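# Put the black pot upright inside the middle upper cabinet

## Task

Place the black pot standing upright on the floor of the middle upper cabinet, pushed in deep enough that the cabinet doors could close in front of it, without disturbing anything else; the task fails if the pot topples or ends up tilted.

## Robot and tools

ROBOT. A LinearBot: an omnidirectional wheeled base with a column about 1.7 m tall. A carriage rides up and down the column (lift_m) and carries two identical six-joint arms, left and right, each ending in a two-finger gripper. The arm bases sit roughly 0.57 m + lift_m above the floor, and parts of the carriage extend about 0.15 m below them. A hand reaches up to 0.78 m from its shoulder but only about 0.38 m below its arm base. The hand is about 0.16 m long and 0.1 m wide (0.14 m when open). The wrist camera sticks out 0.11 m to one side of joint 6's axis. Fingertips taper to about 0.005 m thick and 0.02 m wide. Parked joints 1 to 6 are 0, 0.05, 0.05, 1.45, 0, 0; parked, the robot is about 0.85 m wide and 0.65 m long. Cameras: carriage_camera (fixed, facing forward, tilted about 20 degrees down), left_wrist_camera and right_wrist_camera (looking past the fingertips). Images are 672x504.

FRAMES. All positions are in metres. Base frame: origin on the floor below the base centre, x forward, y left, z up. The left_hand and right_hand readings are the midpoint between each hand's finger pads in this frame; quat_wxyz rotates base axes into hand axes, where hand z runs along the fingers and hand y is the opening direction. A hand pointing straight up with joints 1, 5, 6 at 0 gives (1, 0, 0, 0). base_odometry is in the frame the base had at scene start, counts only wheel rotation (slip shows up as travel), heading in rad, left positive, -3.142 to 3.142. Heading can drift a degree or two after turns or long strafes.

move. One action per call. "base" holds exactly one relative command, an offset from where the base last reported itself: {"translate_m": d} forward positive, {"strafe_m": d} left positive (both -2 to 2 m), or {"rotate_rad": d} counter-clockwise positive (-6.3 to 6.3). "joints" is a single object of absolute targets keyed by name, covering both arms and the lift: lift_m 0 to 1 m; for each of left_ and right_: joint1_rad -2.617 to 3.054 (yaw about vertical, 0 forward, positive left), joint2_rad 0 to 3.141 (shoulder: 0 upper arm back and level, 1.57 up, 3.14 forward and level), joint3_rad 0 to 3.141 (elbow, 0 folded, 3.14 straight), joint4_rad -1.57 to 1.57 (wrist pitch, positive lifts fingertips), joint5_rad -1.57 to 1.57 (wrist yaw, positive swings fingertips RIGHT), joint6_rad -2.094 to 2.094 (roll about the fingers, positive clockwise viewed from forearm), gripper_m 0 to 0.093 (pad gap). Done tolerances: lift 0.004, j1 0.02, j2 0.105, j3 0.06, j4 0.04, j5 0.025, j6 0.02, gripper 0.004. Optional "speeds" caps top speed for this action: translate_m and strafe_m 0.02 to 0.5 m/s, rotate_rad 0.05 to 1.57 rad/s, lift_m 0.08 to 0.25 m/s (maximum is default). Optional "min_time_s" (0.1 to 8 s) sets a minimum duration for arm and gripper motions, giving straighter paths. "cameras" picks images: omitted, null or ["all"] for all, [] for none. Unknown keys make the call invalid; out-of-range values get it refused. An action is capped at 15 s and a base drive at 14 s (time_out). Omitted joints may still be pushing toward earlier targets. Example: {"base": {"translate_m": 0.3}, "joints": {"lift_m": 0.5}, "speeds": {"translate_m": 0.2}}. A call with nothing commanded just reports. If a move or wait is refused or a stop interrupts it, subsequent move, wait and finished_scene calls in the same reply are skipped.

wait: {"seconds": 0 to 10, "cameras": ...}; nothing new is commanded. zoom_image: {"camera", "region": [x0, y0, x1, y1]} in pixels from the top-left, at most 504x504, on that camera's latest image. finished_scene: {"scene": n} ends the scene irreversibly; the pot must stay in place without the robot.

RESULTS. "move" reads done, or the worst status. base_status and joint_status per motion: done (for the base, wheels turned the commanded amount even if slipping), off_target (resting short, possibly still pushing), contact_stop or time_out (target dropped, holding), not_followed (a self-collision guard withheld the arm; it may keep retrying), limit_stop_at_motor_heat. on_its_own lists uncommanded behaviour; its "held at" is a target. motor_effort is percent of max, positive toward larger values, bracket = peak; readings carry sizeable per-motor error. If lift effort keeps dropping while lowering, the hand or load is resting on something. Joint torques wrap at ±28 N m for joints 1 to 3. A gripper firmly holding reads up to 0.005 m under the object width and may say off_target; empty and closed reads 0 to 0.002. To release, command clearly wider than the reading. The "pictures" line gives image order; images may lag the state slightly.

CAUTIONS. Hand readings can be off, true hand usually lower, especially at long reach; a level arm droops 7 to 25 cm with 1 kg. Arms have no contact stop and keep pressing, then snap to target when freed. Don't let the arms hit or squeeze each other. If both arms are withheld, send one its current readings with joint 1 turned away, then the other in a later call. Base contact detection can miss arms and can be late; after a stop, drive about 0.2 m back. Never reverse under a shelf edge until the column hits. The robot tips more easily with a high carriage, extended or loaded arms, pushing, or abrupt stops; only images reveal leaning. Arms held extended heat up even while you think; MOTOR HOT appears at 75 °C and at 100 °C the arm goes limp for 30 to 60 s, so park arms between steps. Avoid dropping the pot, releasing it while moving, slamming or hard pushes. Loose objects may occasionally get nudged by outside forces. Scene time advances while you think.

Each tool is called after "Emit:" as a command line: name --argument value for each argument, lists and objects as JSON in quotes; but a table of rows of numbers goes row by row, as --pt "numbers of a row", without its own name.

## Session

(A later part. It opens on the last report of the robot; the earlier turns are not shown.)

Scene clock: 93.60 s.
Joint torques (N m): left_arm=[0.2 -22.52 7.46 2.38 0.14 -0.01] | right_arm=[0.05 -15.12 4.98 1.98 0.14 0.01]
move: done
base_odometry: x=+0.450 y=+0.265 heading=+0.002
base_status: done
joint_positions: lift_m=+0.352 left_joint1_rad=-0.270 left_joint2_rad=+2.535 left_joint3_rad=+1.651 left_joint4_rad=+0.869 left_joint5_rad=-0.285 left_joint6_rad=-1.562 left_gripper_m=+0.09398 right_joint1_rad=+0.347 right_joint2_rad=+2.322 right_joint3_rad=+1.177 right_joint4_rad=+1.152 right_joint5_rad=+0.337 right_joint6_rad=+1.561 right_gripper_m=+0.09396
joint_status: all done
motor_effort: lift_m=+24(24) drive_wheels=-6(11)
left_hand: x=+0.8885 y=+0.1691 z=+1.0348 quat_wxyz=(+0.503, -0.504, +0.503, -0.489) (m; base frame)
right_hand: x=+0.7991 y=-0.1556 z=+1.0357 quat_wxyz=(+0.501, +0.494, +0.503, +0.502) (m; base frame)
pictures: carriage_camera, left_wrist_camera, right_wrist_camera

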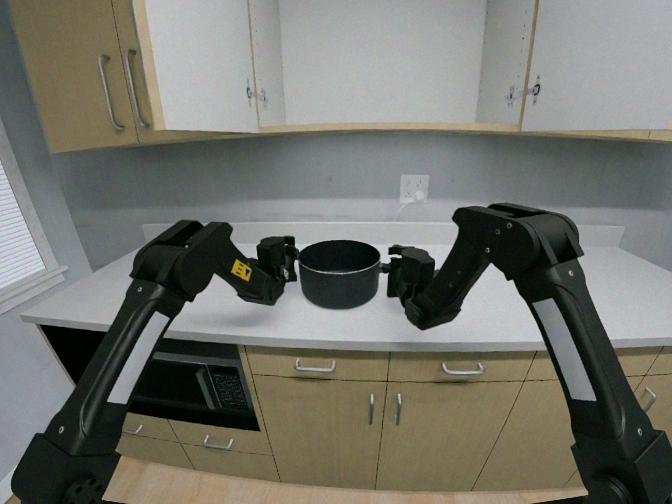

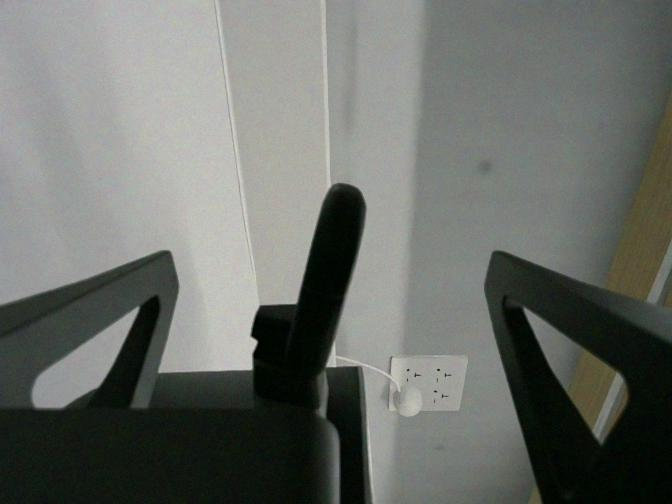

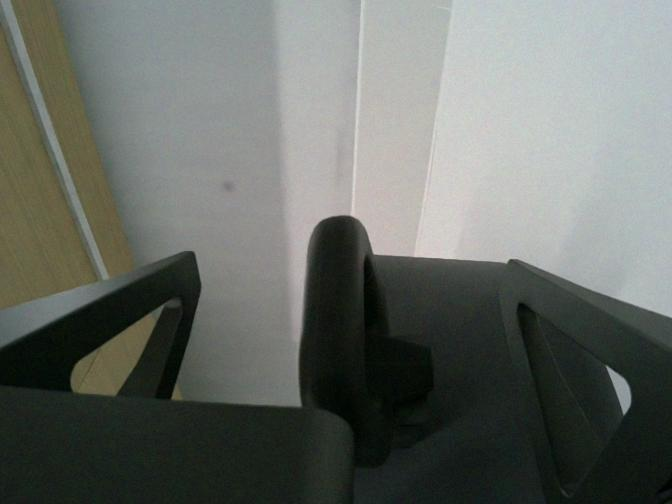

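Emit:
move --base '{"translate_m": 0.015}' --speeds '{"translate_m": 0.05}' --cameras '["left_wrist_camera", "right_wrist_camera"]'

Emit:
move --joints '{"left_gripper_m": 0.03, "right_gripper_m": 0.03}' --min_time_s 2.0

Scene clock: 99.13 s.
Joint torques (N m): left_arm=[0.05 -22.49 7.46 2.4 0.11 0.01] | right_arm=[0.13 -15.05 5.03 1.99 0.12 0.01]
move: done
MOTOR HOT: joint 2 (shoulder) of the left arm reports 79 °C; the controller stops that arm at 100 °C. To cool a motor, set the load down, stop pushing, or move to a pose that needs little force.
base_odometry: x=+0.465 y=+0.265 heading=+0.002
base_status: done
joint_positions: lift_m=+0.352 left_joint1_rad=-0.269 left_joint2_rad=+2.535 left_joint3_rad=+1.651 left_joint4_rad=+0.868 left_joint5_rad=-0.284 left_joint6_rad=-1.562 left_gripper_m=+0.09398 right_joint1_rad=+0.348 right_joint2_rad=+2.322 right_joint3_rad=+1.177 right_joint4_rad=+1.152 right_joint5_rad=+0.338 right_joint6_rad=+1.561 right_gripper_m=+0.09396
joint_status: not commanded
motor_effort: lift_m=+24(24) drive_wheels=-5(9)
left_hand: x=+0.8887 y=+0.1700 z=+1.0346 quat_wxyz=(+0.503, -0.504, +0.503, -0.489) (m; base frame)
right_hand: x=+0.7989 y=-0.1553 z=+1.0357 quat_wxyz=(+0.501, +0.494, +0.503, +0.502) (m; base frame)
pictures: left_wrist_camera, right_wrist_camera

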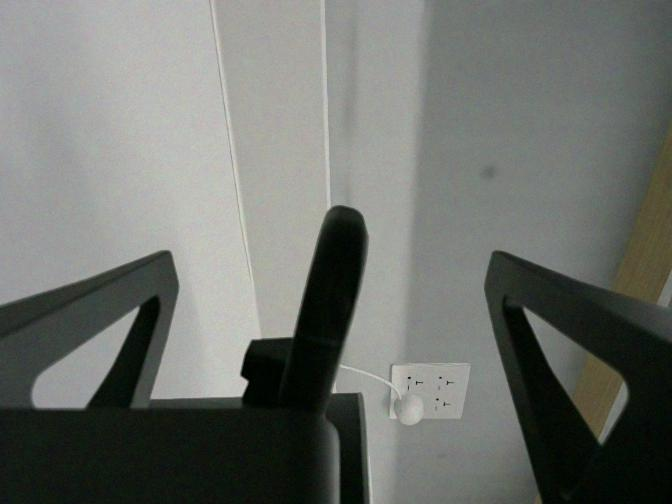

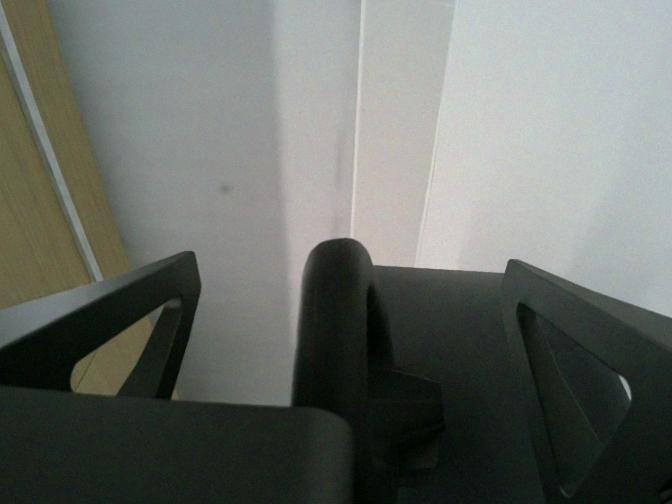

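Scene clock: 101.43 s.
Joint torques (N m): left_arm=[-0.02 -22.49 7.46 2.76 0.11 0.01] | right_arm=[0.01 -15.06 4.97 2.39 0.15 0.01]
move: done
MOTOR HOT: still on. Joint 2 (shoulder) of the left arm reports 82 °C.
base_odometry: x=+0.465 y=+0.265 heading=+0.002
base_status: not commanded
joint_positions: lift_m=+0.352 left_joint1_rad=-0.269 left_joint2_rad=+2.535 left_joint3_rad=+1.651 left_joint4_rad=+0.835 left_joint5_rad=-0.284 left_joint6_rad=-1.562 left_gripper_m=+0.03015 right_joint1_rad=+0.348 right_joint2_rad=+2.322 right_joint3_rad=+1.177 right_joint4_rad=+1.117 right_joint5_rad=+0.338 right_joint6_rad=+1.561 right_gripper_m=+0.03021
joint_status: all done
motor_effort: lift_m=+24(24) drive_wheels=-5(6)
left_hand: x=+0.8885 y=+0.1700 z=+1.0266 quat_wxyz=(+0.497, -0.510, +0.514, -0.478) (m; base frame)
right_hand: x=+0.7989 y=-0.1553 z=+1.0275 quat_wxyz=(+0.496, +0.499, +0.514, +0.491) (m; base frame)
pictures: carriage_camera, left_wrist_camera, right_wrist_camera

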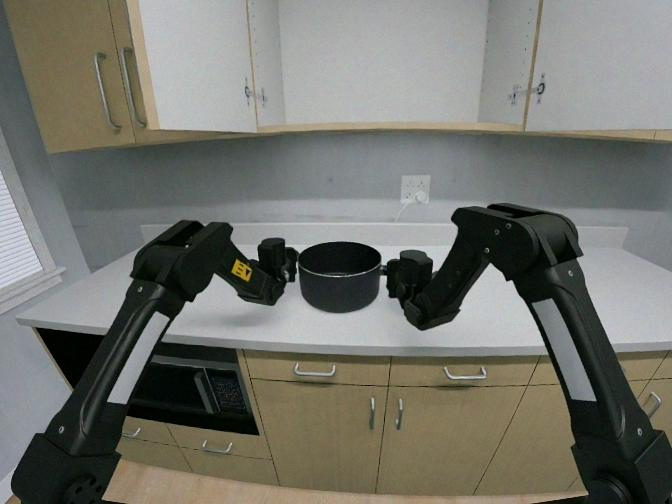

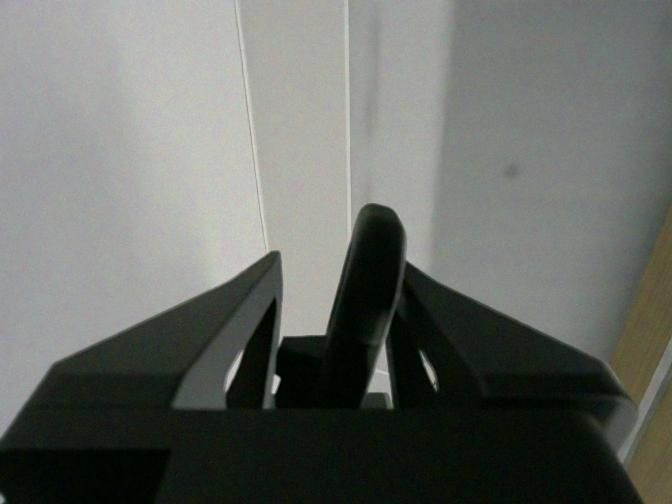

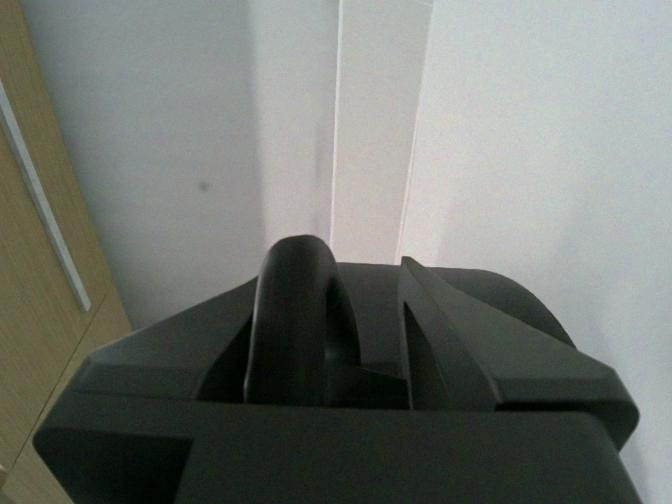

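Emit:
move --joints '{"left_gripper_m": 0.093, "right_gripper_m": 0.093, "left_joint2_rad": 2.535}' --min_time_s 0.5 --cameras '[]'

Emit:
move --base '{"translate_m": -0.35}' --cameras '["left_wrist_camera"]'

Emit:
move --joints '{"left_joint1_rad": 0, "left_joint2_rad": 0.05, "left_joint3_rad": 0.05, "left_joint4_rad": 1.45, "left_joint5_rad": 0, "left_joint6_rad": -1.571, "right_joint1_rad": 0, "right_joint2_rad": 0.05, "right_joint3_rad": 0.05, "right_joint4_rad": 1.45, "right_joint5_rad": 0, "right_joint6_rad": 1.571}' --min_time_s 2 --cameras '["carriage_camera"]'

Scene clock: 104.37 s.
Joint torques (N m): left_arm=[0.02 -16.5 7.47 2.7 0.12 0] | right_arm=[-0.05 -15.1 5 2.12 0.13 0.01]
move: done
MOTOR HOT: still on. Joint 2 (shoulder) of the left arm reports 84 °C.
base_odometry: x=+0.465 y=+0.265 heading=+0.002
base_status: not commanded
joint_positions: lift_m=+0.352 left_joint1_rad=-0.269 left_joint2_rad=+2.535 left_joint3_rad=+1.651 left_joint4_rad=+0.840 left_joint5_rad=-0.284 left_joint6_rad=-1.562 left_gripper_m=+0.09286 right_joint1_rad=+0.348 right_joint2_rad=+2.322 right_joint3_rad=+1.177 right_joint4_rad=+1.139 right_joint5_rad=+0.338 right_joint6_rad=+1.561 right_gripper_m=+0.09289
joint_status: all done
motor_effort: lift_m=+24(24) drive_wheels=-5(5)
left_hand: x=+0.8885 y=+0.1700 z=+1.0278 quat_wxyz=(+0.498, -0.509, +0.512, -0.480) (m; base frame)
right_hand: x=+0.7990 y=-0.1553 z=+1.0326 quat_wxyz=(+0.499, +0.496, +0.507, +0.498) (m; base frame)
pictures: none
No camera images: "cameras" was empty.

Scene clock: 107.10 s.
Joint torques (N m): left_arm=[-0.05 -16.47 7.54 2.66 0.11 0.02] | right_arm=[-0.05 -15.05 5 2.07 0.12 0.03]
move: done
MOTOR HOT: still on. Joint 2 (shoulder) of the left arm reports 84 °C.
base_odometry: x=+0.115 y=+0.265 heading=+0.002
base_status: done
joint_positions: lift_m=+0.352 left_joint1_rad=-0.268 left_joint2_rad=+2.535 left_joint3_rad=+1.651 left_joint4_rad=+0.844 left_joint5_rad=-0.284 left_joint6_rad=-1.562 left_gripper_m=+0.09286 right_joint1_rad=+0.348 right_joint2_rad=+2.322 right_joint3_rad=+1.177 right_joint4_rad=+1.143 right_joint5_rad=+0.338 right_joint6_rad=+1.561 right_gripper_m=+0.09289
joint_status: not commanded
motor_effort: lift_m=+24(24) drive_wheels=-3(11)
left_hand: x=+0.8886 y=+0.1702 z=+1.0288 quat_wxyz=(+0.499, -0.508, +0.511, -0.481) (m; base frame)
right_hand: x=+0.7988 y=-0.1549 z=+1.0336 quat_wxyz=(+0.500, +0.495, +0.506, +0.499) (m; base frame)
pictures: left_wrist_camera

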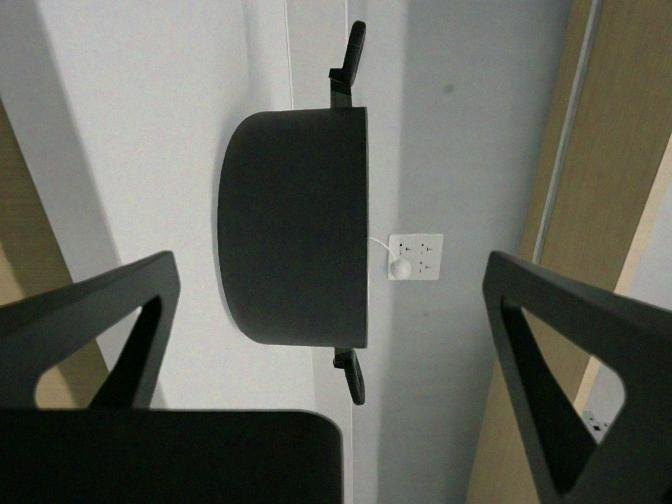

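Scene clock: 109.40 s.
Joint torques (N m): left_arm=[0.5 3.54 4.59 0.14 0.26 -0.06] | right_arm=[-0.57 3.67 4.41 -0.06 -0.32 0.1]
move: done
MOTOR HOT: still on. Joint 2 (shoulder) of the left arm reports 82 °C.
base_odometry: x=+0.115 y=+0.265 heading=+0.002
base_status: not commanded
joint_positions: lift_m=+0.352 left_joint1_rad=-0.006 left_joint2_rad=+0.054 left_joint3_rad=+0.054 left_joint4_rad=+1.434 left_joint5_rad=-0.014 left_joint6_rad=-1.562 left_gripper_m=+0.09287 right_joint1_rad=+0.005 right_joint2_rad=+0.055 right_joint3_rad=+0.057 right_joint4_rad=+1.441 right_joint5_rad=+0.016 right_joint6_rad=+1.561 right_gripper_m=+0.09290
joint_status: all done
motor_effort: lift_m=+24(24) drive_wheels=-3(4)
left_hand: x=+0.2578 y=+0.3057 z=+1.3573 quat_wxyz=(+0.707, -0.053, +0.044, -0.704) (m; base frame)
right_hand: x=+0.2550 y=-0.3061 z=+1.3585 quat_wxyz=(+0.708, +0.050, +0.039, +0.704) (m; base frame)
pictures: carriage_camera

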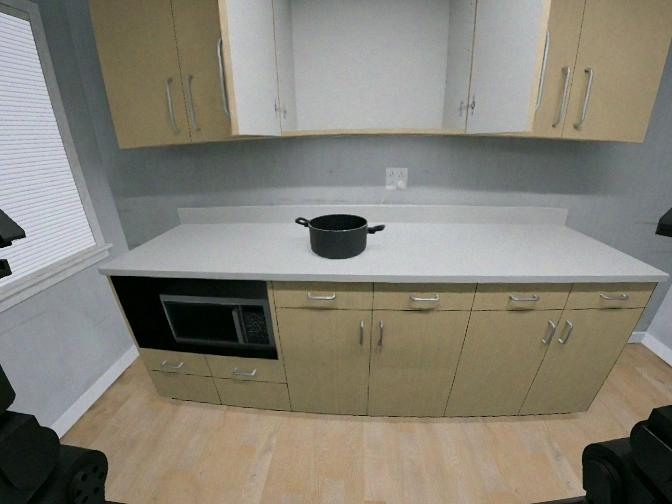

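Emit:
zoom_image --camera "carriage_camera" --region '[210, 80, 330, 160]'

Emit:
zoom_image --camera "carriage_camera" --region '[430, 80, 560, 160]'

Emit:
zoom_image --camera "carriage_camera" --region '[270, 190, 410, 300]'

Scaled by 4.200 from the camera's 672x504 image, which has a finer 960x720 frame.

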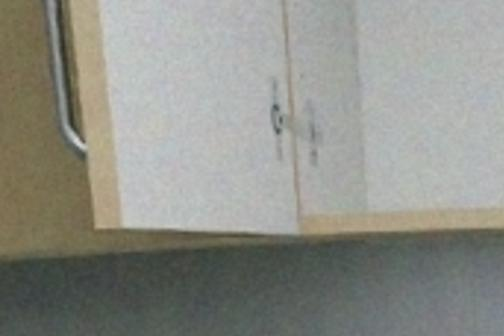

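Scaled by 3.877 from the camera's 672x504 image, which has a finer 960x720 frame.

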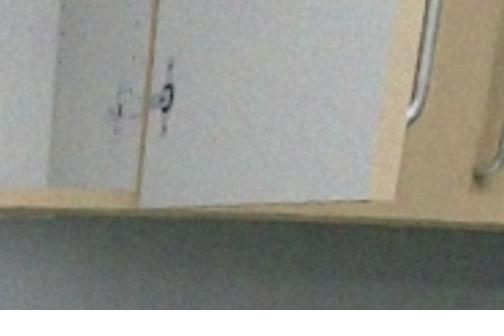

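Scaled by 3.600 from the camera's 672x504 image, which has a finer 960x720 frame.

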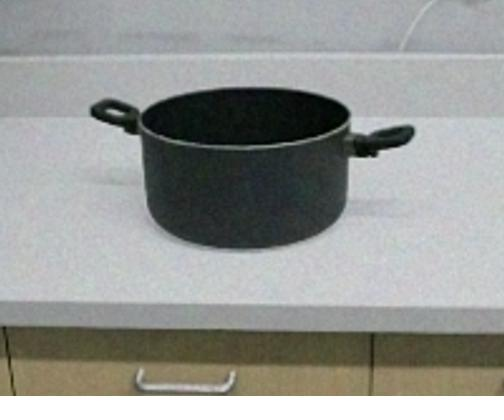

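Emit:
wait --seconds 10 --cameras '[]'

Emit:
wait --seconds 10 --cameras '[]'

Emit:
wait --seconds 10 --cameras '[]'

Emit:
wait --seconds 10 --cameras '[]'

Emit:
wait --seconds 10 --cameras '[]'

Emit:
wait --seconds 10 --cameras '["carriage_camera"]'

Scene clock: 131.10 s.
Joint torques (N m): left_arm=[0.54 3.52 4.56 0.12 0.24 -0.06] | right_arm=[-0.5 3.7 4.48 -0.06 -0.31 0.1]
MOTOR HOT: cleared for the motors of the left arm.
base_odometry: x=+0.115 y=+0.265 heading=+0.002
base_status: not commanded
joint_positions: lift_m=+0.352 left_joint1_rad=-0.006 left_joint2_rad=+0.054 left_joint3_rad=+0.054 left_joint4_rad=+1.436 left_joint5_rad=-0.013 left_joint6_rad=-1.562 left_gripper_m=+0.09287 right_joint1_rad=+0.005 right_joint2_rad=+0.055 right_joint3_rad=+0.057 right_joint4_rad=+1.442 right_joint5_rad=+0.015 right_joint6_rad=+1.561 right_gripper_m=+0.09290
joint_status: all done
motor_effort: lift_m=+24(24) drive_wheels=-4(4)
left_hand: x=+0.2573 y=+0.3054 z=+1.3573 quat_wxyz=(+0.707, -0.052, +0.044, -0.704) (m; base frame)
right_hand: x=+0.2551 y=-0.3058 z=+1.3584 quat_wxyz=(+0.708, +0.050, +0.040, +0.704) (m; base frame)
wait: 10.00 s; at rest from the start
pictures: none
No camera images: "cameras" was empty.

Scene clock: 141.10 s.
Joint torques (N m): left_arm=[0.54 3.59 4.64 0.14 0.25 -0.06] | right_arm=[-0.65 3.7 4.44 -0.07 -0.29 0.12]
base_odometry: x=+0.115 y=+0.265 heading=+0.002
base_status: not commanded
joint_positions: lift_m=+0.352 left_joint1_rad=-0.006 left_joint2_rad=+0.054 left_joint3_rad=+0.054 left_joint4_rad=+1.436 left_joint5_rad=-0.013 left_joint6_rad=-1.562 left_gripper_m=+0.09287 right_joint1_rad=+0.005 right_joint2_rad=+0.055 right_joint3_rad=+0.057 right_joint4_rad=+1.442 right_joint5_rad=+0.014 right_joint6_rad=+1.561 right_gripper_m=+0.09290
joint_status: all done
motor_effort: lift_m=+24(24) drive_wheels=-3(4)
left_hand: x=+0.2573 y=+0.3054 z=+1.3573 quat_wxyz=(+0.707, -0.052, +0.044, -0.704) (m; base frame)
right_hand: x=+0.2551 y=-0.3058 z=+1.3584 quat_wxyz=(+0.708, +0.050, +0.040, +0.704) (m; base frame)
wait: 10.00 s; at rest by 0.27 s
pictures: none
No camera images: "cameras" was empty.

Scene clock: 151.10 s.
Joint torques (N m): left_arm=[0.51 3.54 4.62 0.11 0.24 -0.04] | right_arm=[-0.61 3.64 4.37 -0.07 -0.33 0.09]
base_odometry: x=+0.115 y=+0.265 heading=+0.002
base_status: not commanded
joint_positions: lift_m=+0.352 left_joint1_rad=-0.006 left_joint2_rad=+0.054 left_joint3_rad=+0.054 left_joint4_rad=+1.436 left_joint5_rad=-0.013 left_joint6_rad=-1.562 left_gripper_m=+0.09287 right_joint1_rad=+0.005 right_joint2_rad=+0.055 right_joint3_rad=+0.057 right_joint4_rad=+1.442 right_joint5_rad=+0.014 right_joint6_rad=+1.561 right_gripper_m=+0.09290
joint_status: all done
motor_effort: lift_m=+24(24) drive_wheels=-3(4)
left_hand: x=+0.2573 y=+0.3054 z=+1.3573 quat_wxyz=(+0.707, -0.052, +0.044, -0.704) (m; base frame)
right_hand: x=+0.2551 y=-0.3058 z=+1.3584 quat_wxyz=(+0.708, +0.050, +0.040, +0.704) (m; base frame)
wait: 10.00 s; at rest by 0.27 s
pictures: none
No camera images: "cameras" was empty.

Scene clock: 161.10 s.
Joint torques (N m): left_arm=[0.5 3.55 4.6 0.11 0.24 -0.05] | right_arm=[-0.59 3.74 4.38 -0.06 -0.29 0.09]
base_odometry: x=+0.115 y=+0.265 heading=+0.002
base_status: not commanded
joint_positions: lift_m=+0.352 left_joint1_rad=-0.006 left_joint2_rad=+0.054 left_joint3_rad=+0.054 left_joint4_rad=+1.436 left_joint5_rad=-0.013 left_joint6_rad=-1.562 left_gripper_m=+0.09287 right_joint1_rad=+0.005 right_joint2_rad=+0.055 right_joint3_rad=+0.057 right_joint4_rad=+1.442 right_joint5_rad=+0.014 right_joint6_rad=+1.561 right_gripper_m=+0.09290
joint_status: all done
motor_effort: lift_m=+24(24) drive_wheels=-4(4)
left_hand: x=+0.2573 y=+0.3054 z=+1.3573 quat_wxyz=(+0.707, -0.052, +0.044, -0.704) (m; base frame)
right_hand: x=+0.2551 y=-0.3058 z=+1.3584 quat_wxyz=(+0.708, +0.050, +0.040, +0.704) (m; base frame)
wait: 10.00 s; at rest by 0.27 s
pictures: none
No camera images: "cameras" was empty.

Scene clock: 171.10 s.
Joint torques (N m): left_arm=[0.55 3.54 4.63 0.11 0.24 -0.07] | right_arm=[-0.73 3.63 4.49 -0.07 -0.28 0.1]
base_odometry: x=+0.115 y=+0.265 heading=+0.002
base_status: not commanded
joint_positions: lift_m=+0.352 left_joint1_rad=-0.006 left_joint2_rad=+0.054 left_joint3_rad=+0.054 left_joint4_rad=+1.436 left_joint5_rad=-0.012 left_joint6_rad=-1.562 left_gripper_m=+0.09287 right_joint1_rad=+0.005 right_joint2_rad=+0.055 right_joint3_rad=+0.057 right_joint4_rad=+1.442 right_joint5_rad=+0.014 right_joint6_rad=+1.561 right_gripper_m=+0.09290
joint_status: all done
motor_effort: lift_m=+24(24) drive_wheels=-3(4)
left_hand: x=+0.2573 y=+0.3054 z=+1.3573 quat_wxyz=(+0.707, -0.052, +0.044, -0.704) (m; base frame)
right_hand: x=+0.2550 y=-0.3058 z=+1.3584 quat_wxyz=(+0.708, +0.049, +0.040, +0.704) (m; base frame)
wait: 10.00 s; at rest by 0.27 s
pictures: none
No camera images: "cameras" was empty.

Scene clock: 181.10 s.
Joint torques (N m): left_arm=[0.54 3.58 4.6 0.12 0.22 -0.05] | right_arm=[-0.58 3.66 4.51 -0.07 -0.29 0.1]
base_odometry: x=+0.115 y=+0.265 heading=+0.002
base_status: not commanded
joint_positions: lift_m=+0.352 left_joint1_rad=-0.006 left_joint2_rad=+0.054 left_joint3_rad=+0.054 left_joint4_rad=+1.436 left_joint5_rad=-0.012 left_joint6_rad=-1.562 left_gripper_m=+0.09287 right_joint1_rad=+0.005 right_joint2_rad=+0.055 right_joint3_rad=+0.057 right_joint4_rad=+1.442 right_joint5_rad=+0.014 right_joint6_rad=+1.561 right_gripper_m=+0.09290
joint_status: all done
motor_effort: lift_m=+24(24) drive_wheels=-3(4)
left_hand: x=+0.2573 y=+0.3054 z=+1.3573 quat_wxyz=(+0.707, -0.052, +0.044, -0.704) (m; base frame)
right_hand: x=+0.2550 y=-0.3058 z=+1.3584 quat_wxyz=(+0.708, +0.049, +0.040, +0.704) (m; base frame)
wait: 10.00 s; at rest by 0.27 s
pictures: carriage_camera

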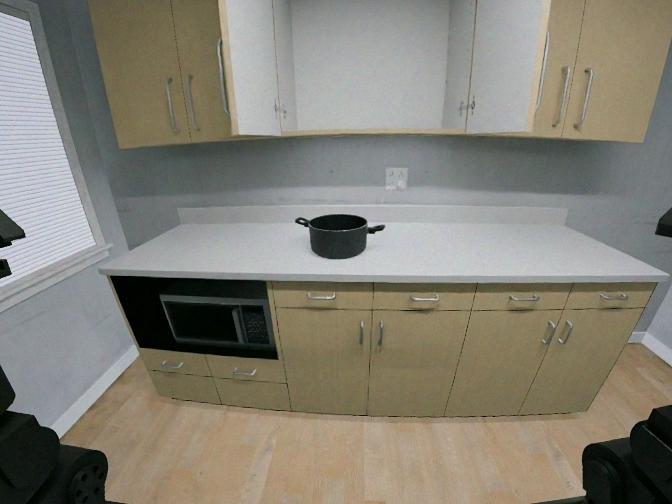

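Emit:
move --cameras '["carriage_camera"]'

Scene clock: 183.90 s.
Joint torques (N m): left_arm=[0.51 3.58 4.68 0.13 0.25 -0.07] | right_arm=[-0.54 3.6 4.41 -0.06 -0.28 0.11]
base_odometry: x=+0.115 y=+0.265 heading=+0.002
base_status: not commanded
joint_positions: lift_m=+0.352 left_joint1_rad=-0.006 left_joint2_rad=+0.054 left_joint3_rad=+0.054 left_joint4_rad=+1.436 left_joint5_rad=-0.012 left_joint6_rad=-1.562 left_gripper_m=+0.09287 right_joint1_rad=+0.005 right_joint2_rad=+0.055 right_joint3_rad=+0.057 right_joint4_rad=+1.442 right_joint5_rad=+0.014 right_joint6_rad=+1.561 right_gripper_m=+0.09290
joint_status: all done
motor_effort: lift_m=+24(24) drive_wheels=-3(4)
left_hand: x=+0.2573 y=+0.3054 z=+1.3573 quat_wxyz=(+0.707, -0.052, +0.044, -0.704) (m; base frame)
right_hand: x=+0.2550 y=-0.3058 z=+1.3584 quat_wxyz=(+0.708, +0.049, +0.040, +0.704) (m; base frame)
pictures: carriage_camera

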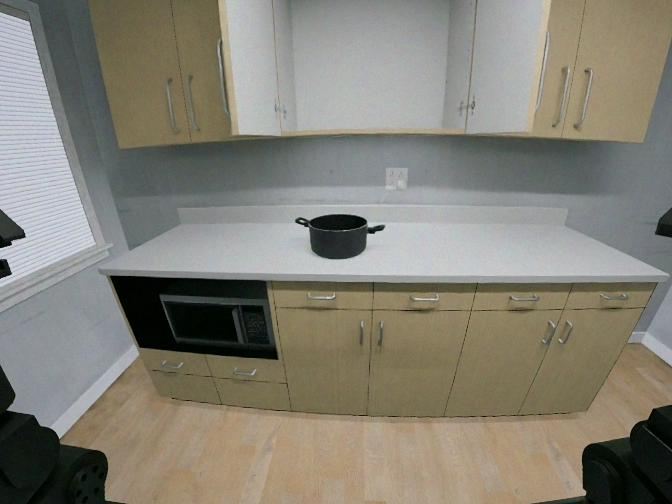

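Emit:
move --joints '{"lift_m": 0.344, "left_joint1_rad": -0.257, "left_joint2_rad": 2.655, "left_joint3_rad": 1.952, "left_joint4_rad": 0.765, "left_joint5_rad": -0.257, "left_joint6_rad": -1.571, "right_joint1_rad": 0.331, "right_joint2_rad": 2.406, "right_joint3_rad": 1.434, "right_joint4_rad": 1.035, "right_joint5_rad": 0.331, "right_joint6_rad": 1.571, "left_gripper_m": 0.093, "right_gripper_m": 0.093}' --min_time_s 2.5 --cameras '["carriage_camera", "left_wrist_camera", "right_wrist_camera"]'

Emit:
move --base '{"translate_m": 0.22}' --speeds '{"translate_m": 0.2}' --cameras '["carriage_camera", "left_wrist_camera", "right_wrist_camera"]'

Scene clock: 187.60 s.
Joint torques (N m): left_arm=[-0.47 -17.84 8.95 2.4 -0.11 0.01] | right_arm=[0.2 -13.93 7.71 1.96 0.14 0.02]
move: done
base_odometry: x=+0.115 y=+0.265 heading=+0.002
base_status: not commanded
joint_positions: lift_m=+0.344 left_joint1_rad=-0.252 left_joint2_rad=+2.656 left_joint3_rad=+1.923 left_joint4_rad=+0.759 left_joint5_rad=-0.244 left_joint6_rad=-1.562 left_gripper_m=+0.09288 right_joint1_rad=+0.328 right_joint2_rad=+2.404 right_joint3_rad=+1.405 right_joint4_rad=+1.032 right_joint5_rad=+0.315 right_joint6_rad=+1.561 right_gripper_m=+0.09290
joint_status: all done
motor_effort: lift_m=+21(22) drive_wheels=-2(4)
left_hand: x=+0.9268 y=+0.1646 z=+1.0419 quat_wxyz=(+0.505, -0.491, +0.496, -0.508) (m; base frame)
right_hand: x=+0.8417 y=-0.1492 z=+1.0435 quat_wxyz=(+0.504, +0.489, +0.495, +0.511) (m; base frame)
pictures: carriage_camera, left_wrist_camera, right_wrist_camera

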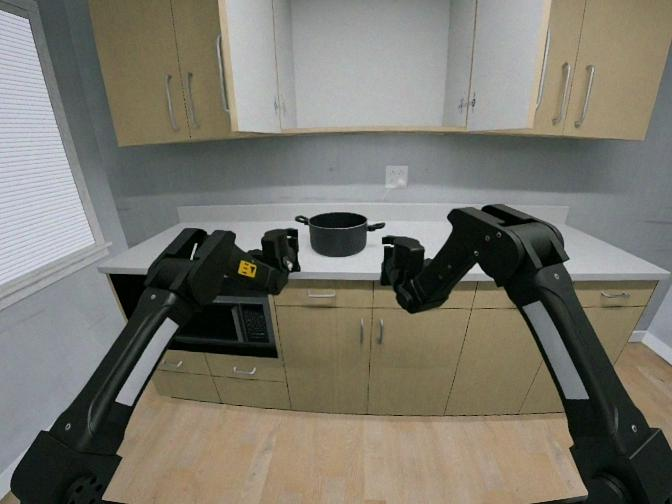

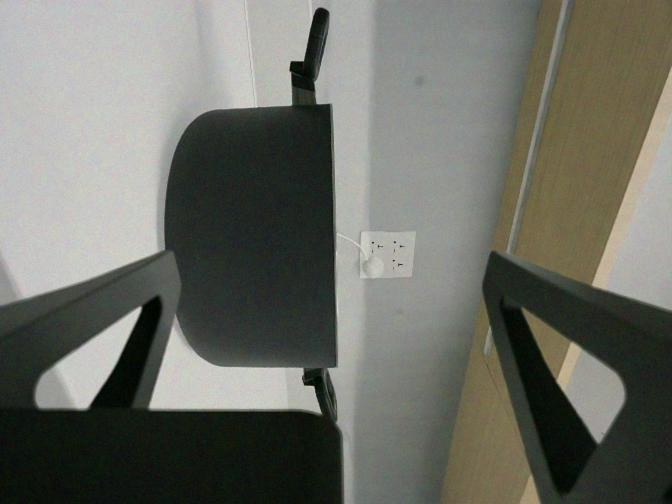

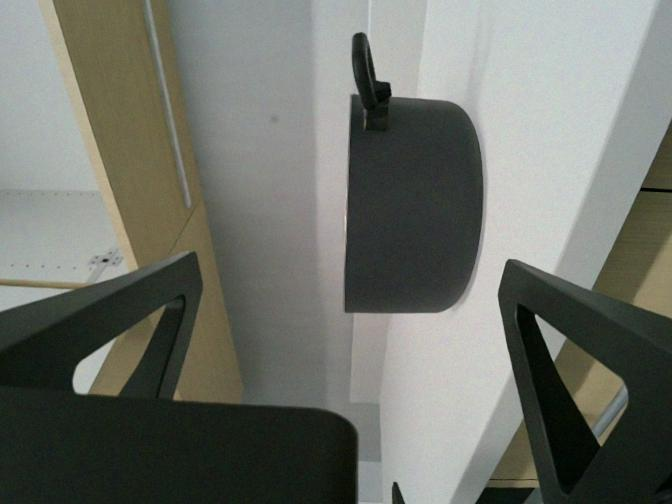

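Scene clock: 189.80 s.
Joint torques (N m): left_arm=[-0.4 -17.85 8.9 2.4 -0.06 0.02] | right_arm=[0.09 -14.04 7.58 1.96 0.14 0.01]
move: done
base_odometry: x=+0.335 y=+0.265 heading=+0.003
base_status: done
joint_positions: lift_m=+0.344 left_joint1_rad=-0.253 left_joint2_rad=+2.656 left_joint3_rad=+1.923 left_joint4_rad=+0.759 left_joint5_rad=-0.247 left_joint6_rad=-1.562 left_gripper_m=+0.09288 right_joint1_rad=+0.329 right_joint2_rad=+2.404 right_joint3_rad=+1.405 right_joint4_rad=+1.031 right_joint5_rad=+0.318 right_joint6_rad=+1.561 right_gripper_m=+0.09290
joint_status: not commanded
motor_effort: lift_m=+21(21) drive_wheels=-6(11)
left_hand: x=+0.9268 y=+0.1650 z=+1.0419 quat_wxyz=(+0.505, -0.492, +0.496, -0.507) (m; base frame)
right_hand: x=+0.8416 y=-0.1490 z=+1.0434 quat_wxyz=(+0.505, +0.490, +0.495, +0.510) (m; base frame)
pictures: carriage_camera, left_wrist_camera, right_wrist_camera

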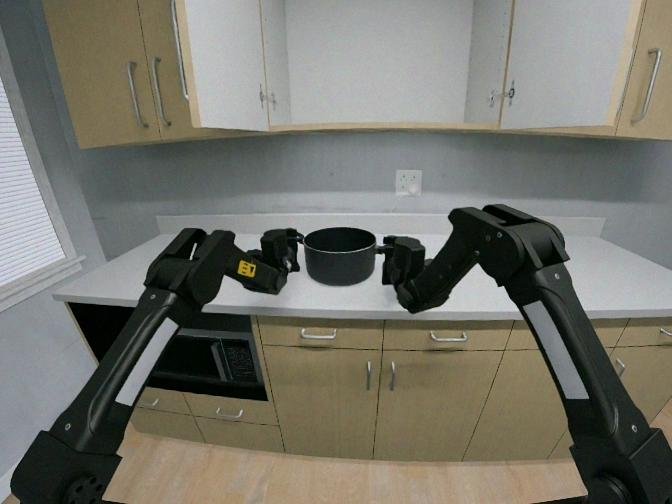

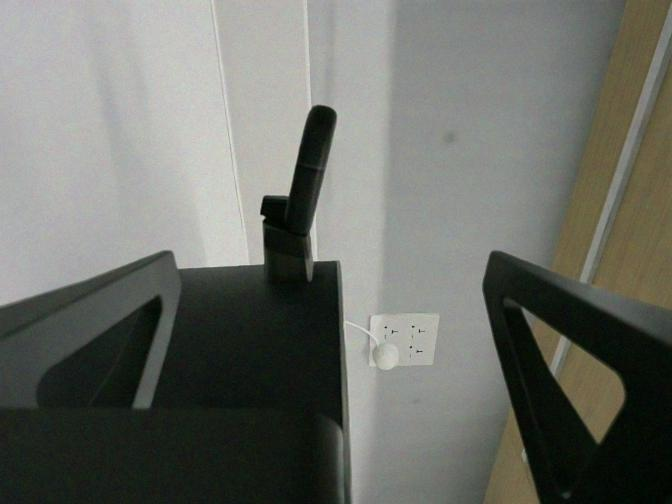

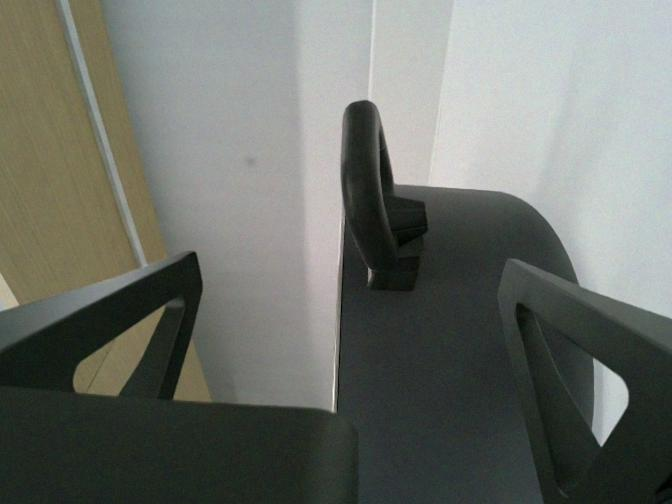

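Emit:
move --base '{"translate_m": 0.075}' --speeds '{"translate_m": 0.12}' --cameras '["carriage_camera", "left_wrist_camera", "right_wrist_camera"]'

Scene clock: 194.83 s.
Joint torques (N m): left_arm=[-0.4 -17.77 8.9 2.42 -0.06 -0.01] | right_arm=[0.01 -14.02 7.64 1.97 0.13 0.02]
move: done
base_odometry: x=+0.410 y=+0.266 heading=+0.003
base_status: done
joint_positions: lift_m=+0.344 left_joint1_rad=-0.254 left_joint2_rad=+2.656 left_joint3_rad=+1.923 left_joint4_rad=+0.759 left_joint5_rad=-0.247 left_joint6_rad=-1.562 left_gripper_m=+0.09288 right_joint1_rad=+0.329 right_joint2_rad=+2.404 right_joint3_rad=+1.405 right_joint4_rad=+1.031 right_joint5_rad=+0.319 right_joint6_rad=+1.561 right_gripper_m=+0.09290
joint_status: not commanded
motor_effort: lift_m=+21(21) drive_wheels=-5(9)
left_hand: x=+0.9267 y=+0.1645 z=+1.0419 quat_wxyz=(+0.505, -0.492, +0.496, -0.507) (m; base frame)
right_hand: x=+0.8415 y=-0.1489 z=+1.0433 quat_wxyz=(+0.505, +0.490, +0.495, +0.510) (m; base frame)
pictures: carriage_camera, left_wrist_camera, right_wrist_camera

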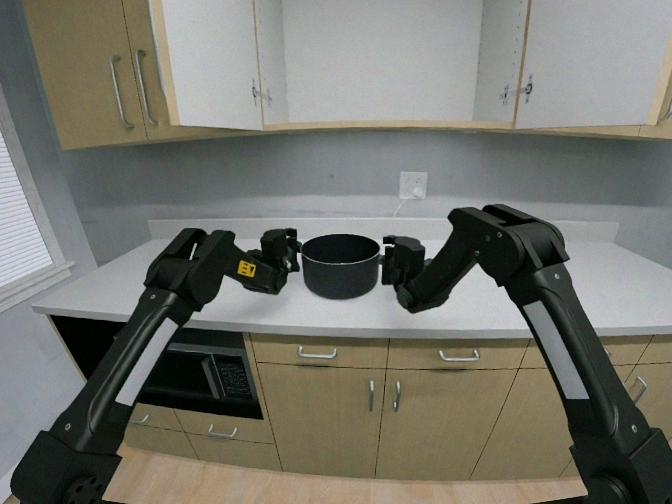

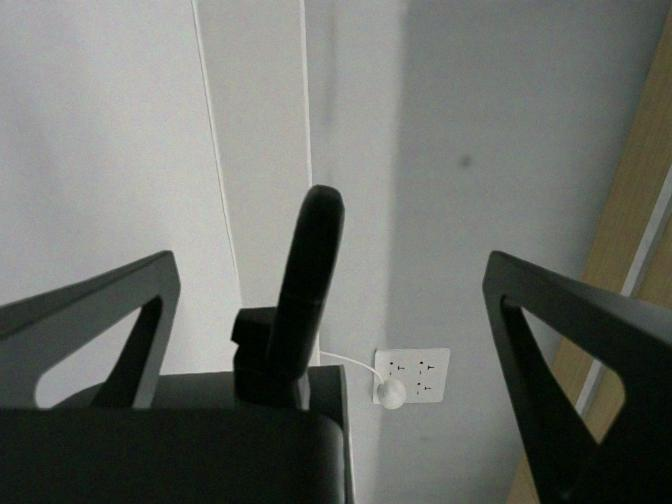

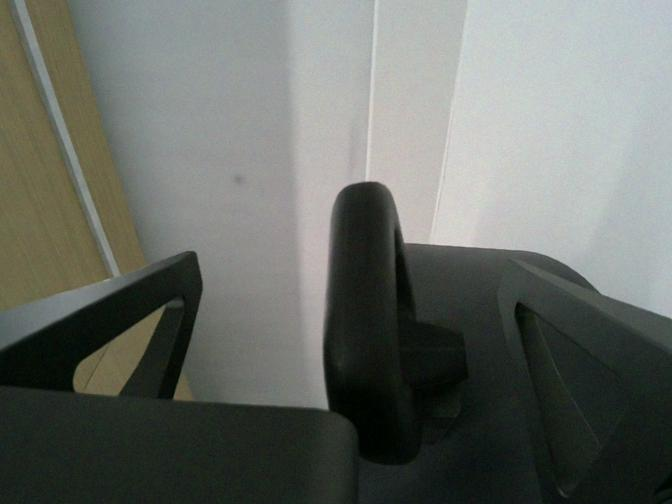

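Emit:
move --joints '{"left_gripper_m": 0.032, "right_gripper_m": 0.032}' --min_time_s 1.2 --cameras '["left_wrist_camera", "right_wrist_camera"]'

Emit:
move --joints '{"left_gripper_m": 0.01, "right_gripper_m": 0.01}' --min_time_s 1.5 --cameras '["carriage_camera", "left_wrist_camera", "right_wrist_camera"]'

Scene clock: 197.73 s.
Joint torques (N m): left_arm=[-0.4 -17.85 8.94 2.5 -0.05 0] | right_arm=[0.02 -14.78 7.57 2.32 0.16 0.03]
move: done
base_odometry: x=+0.410 y=+0.266 heading=+0.003
base_status: not commanded
joint_positions: lift_m=+0.344 left_joint1_rad=-0.254 left_joint2_rad=+2.656 left_joint3_rad=+1.923 left_joint4_rad=+0.753 left_joint5_rad=-0.247 left_joint6_rad=-1.562 left_gripper_m=+0.03215 right_joint1_rad=+0.329 right_joint2_rad=+2.412 right_joint3_rad=+1.405 right_joint4_rad=+0.999 right_joint5_rad=+0.319 right_joint6_rad=+1.561 right_gripper_m=+0.03213
joint_status: all done
motor_effort: lift_m=+21(21) drive_wheels=-5(7)
left_hand: x=+0.9267 y=+0.1645 z=+1.0404 quat_wxyz=(+0.504, -0.493, +0.498, -0.505) (m; base frame)
right_hand: x=+0.8416 y=-0.1489 z=+1.0313 quat_wxyz=(+0.499, +0.496, +0.507, +0.498) (m; base frame)
pictures: left_wrist_camera, right_wrist_camera

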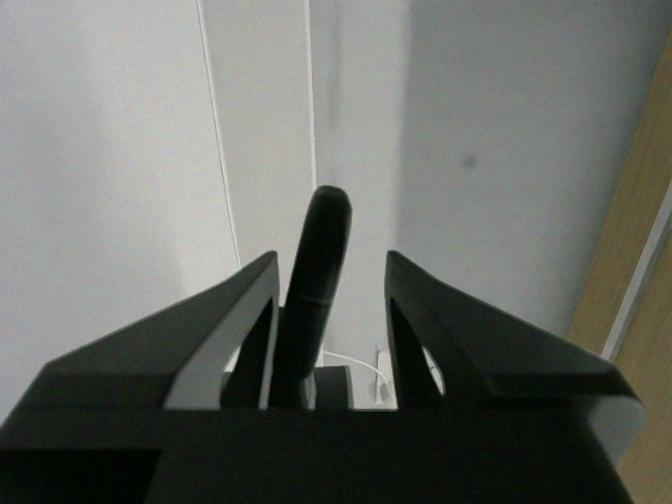

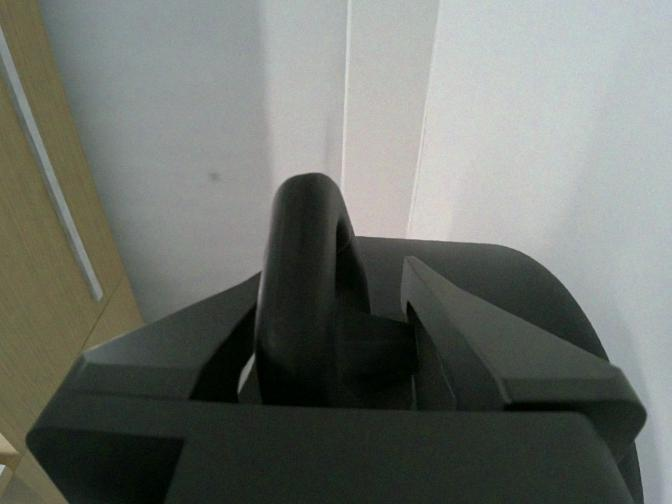

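Scene clock: 199.53 s.
Joint torques (N m): left_arm=[-0.38 -17.83 8.92 2.74 -0.05 -0.57] | right_arm=[0.06 -14.79 7.6 2.53 0.15 0.56]
move: off_target
base_odometry: x=+0.410 y=+0.266 heading=+0.003
base_status: not commanded
joint_positions: lift_m=+0.344 left_joint1_rad=-0.254 left_joint2_rad=+2.657 left_joint3_rad=+1.923 left_joint4_rad=+0.731 left_joint5_rad=-0.247 left_joint6_rad=-1.511 left_gripper_m=+0.01413 right_joint1_rad=+0.329 right_joint2_rad=+2.412 right_joint3_rad=+1.405 right_joint4_rad=+0.981 right_joint5_rad=+0.319 right_joint6_rad=+1.511 right_gripper_m=+0.02431
joint_status: left_gripper_m off_target (ended at +0.01415, target +0.01000); right_gripper_m off_target (ended at +0.02433, target +0.01000)
motor_effort: lift_m=+21(21) drive_wheels=-6(7)
left_hand: x=+0.9268 y=+0.1645 z=+1.0347 quat_wxyz=(+0.513, -0.484, +0.517, -0.486) (m; base frame)
right_hand: x=+0.8416 y=-0.1489 z=+1.0269 quat_wxyz=(+0.508, +0.486, +0.526, +0.479) (m; base frame)
pictures: carriage_camera, left_wrist_camera, right_wrist_camera

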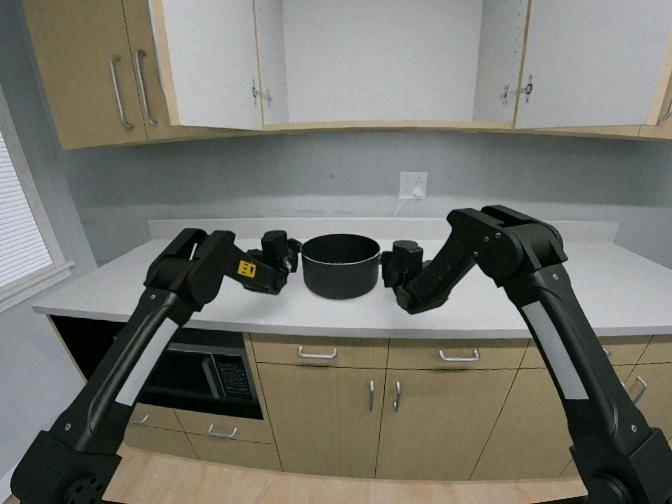

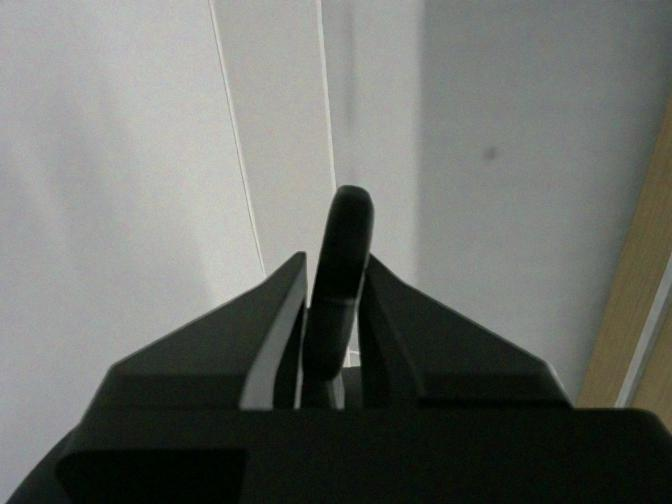

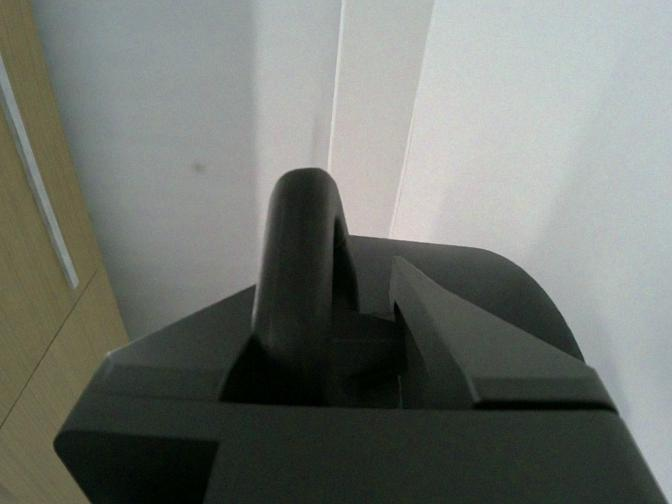

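Emit:
move --joints '{"lift_m": 0.41}' --speeds '{"lift_m": 0.08}' --cameras '["carriage_camera", "left_wrist_camera", "right_wrist_camera"]'

Scene clock: 201.43 s.
Joint torques (N m): left_arm=[-0.43 -22.74 8.81 4.02 0.07 -0.58] | right_arm=[-0.16 -18.33 7.45 3.82 0.18 0.52]
move: done
base_odometry: x=+0.410 y=+0.266 heading=+0.003
base_status: not commanded
joint_positions: lift_m=+0.410 left_joint1_rad=-0.254 left_joint2_rad=+2.704 left_joint3_rad=+1.923 left_joint4_rad=+0.618 left_joint5_rad=-0.265 left_joint6_rad=-1.509 left_gripper_m=+0.01306 right_joint1_rad=+0.332 right_joint2_rad=+2.446 right_joint3_rad=+1.405 right_joint4_rad=+0.866 right_joint5_rad=+0.321 right_joint6_rad=+1.516 right_gripper_m=+0.02172
joint_status: all done
motor_effort: lift_m=+25(27) drive_wheels=-6(7)
left_hand: x=+0.9233 y=+0.1683 z=+1.0402 quat_wxyz=(+0.486, -0.513, +0.562, -0.431) (m; base frame)
right_hand: x=+0.8376 y=-0.1489 z=+1.0442 quat_wxyz=(+0.480, +0.507, +0.570, +0.432) (m; base frame)
pictures: carriage_camera, left_wrist_camera, right_wrist_camera

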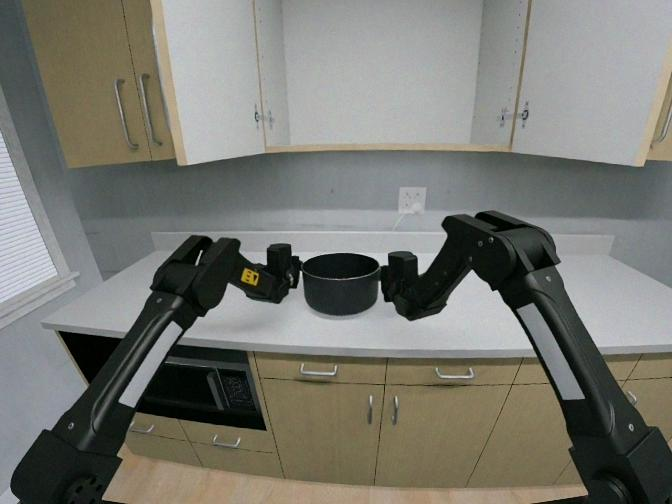

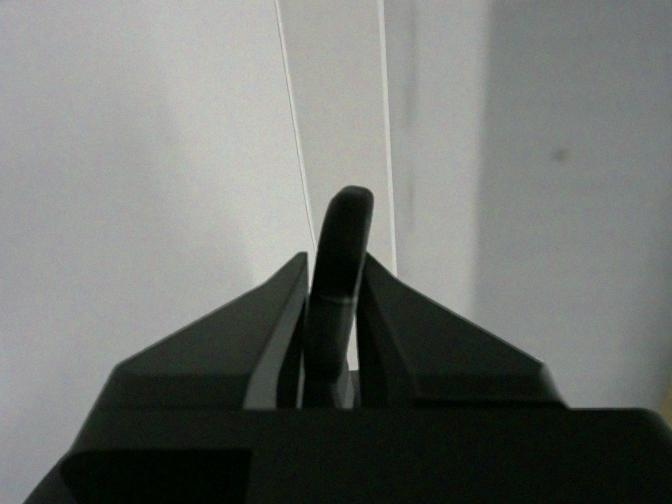

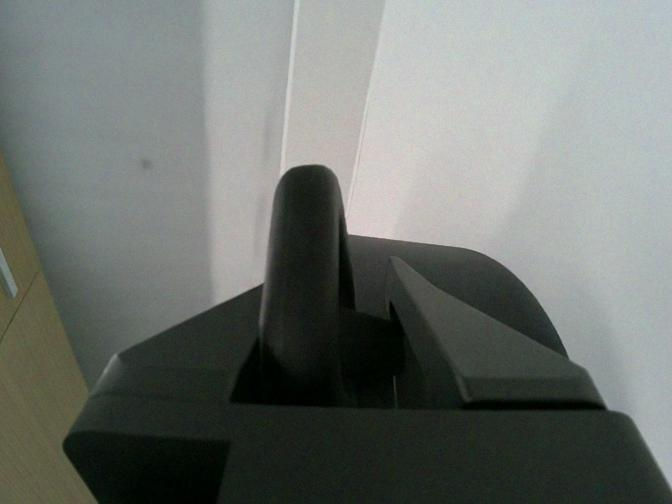

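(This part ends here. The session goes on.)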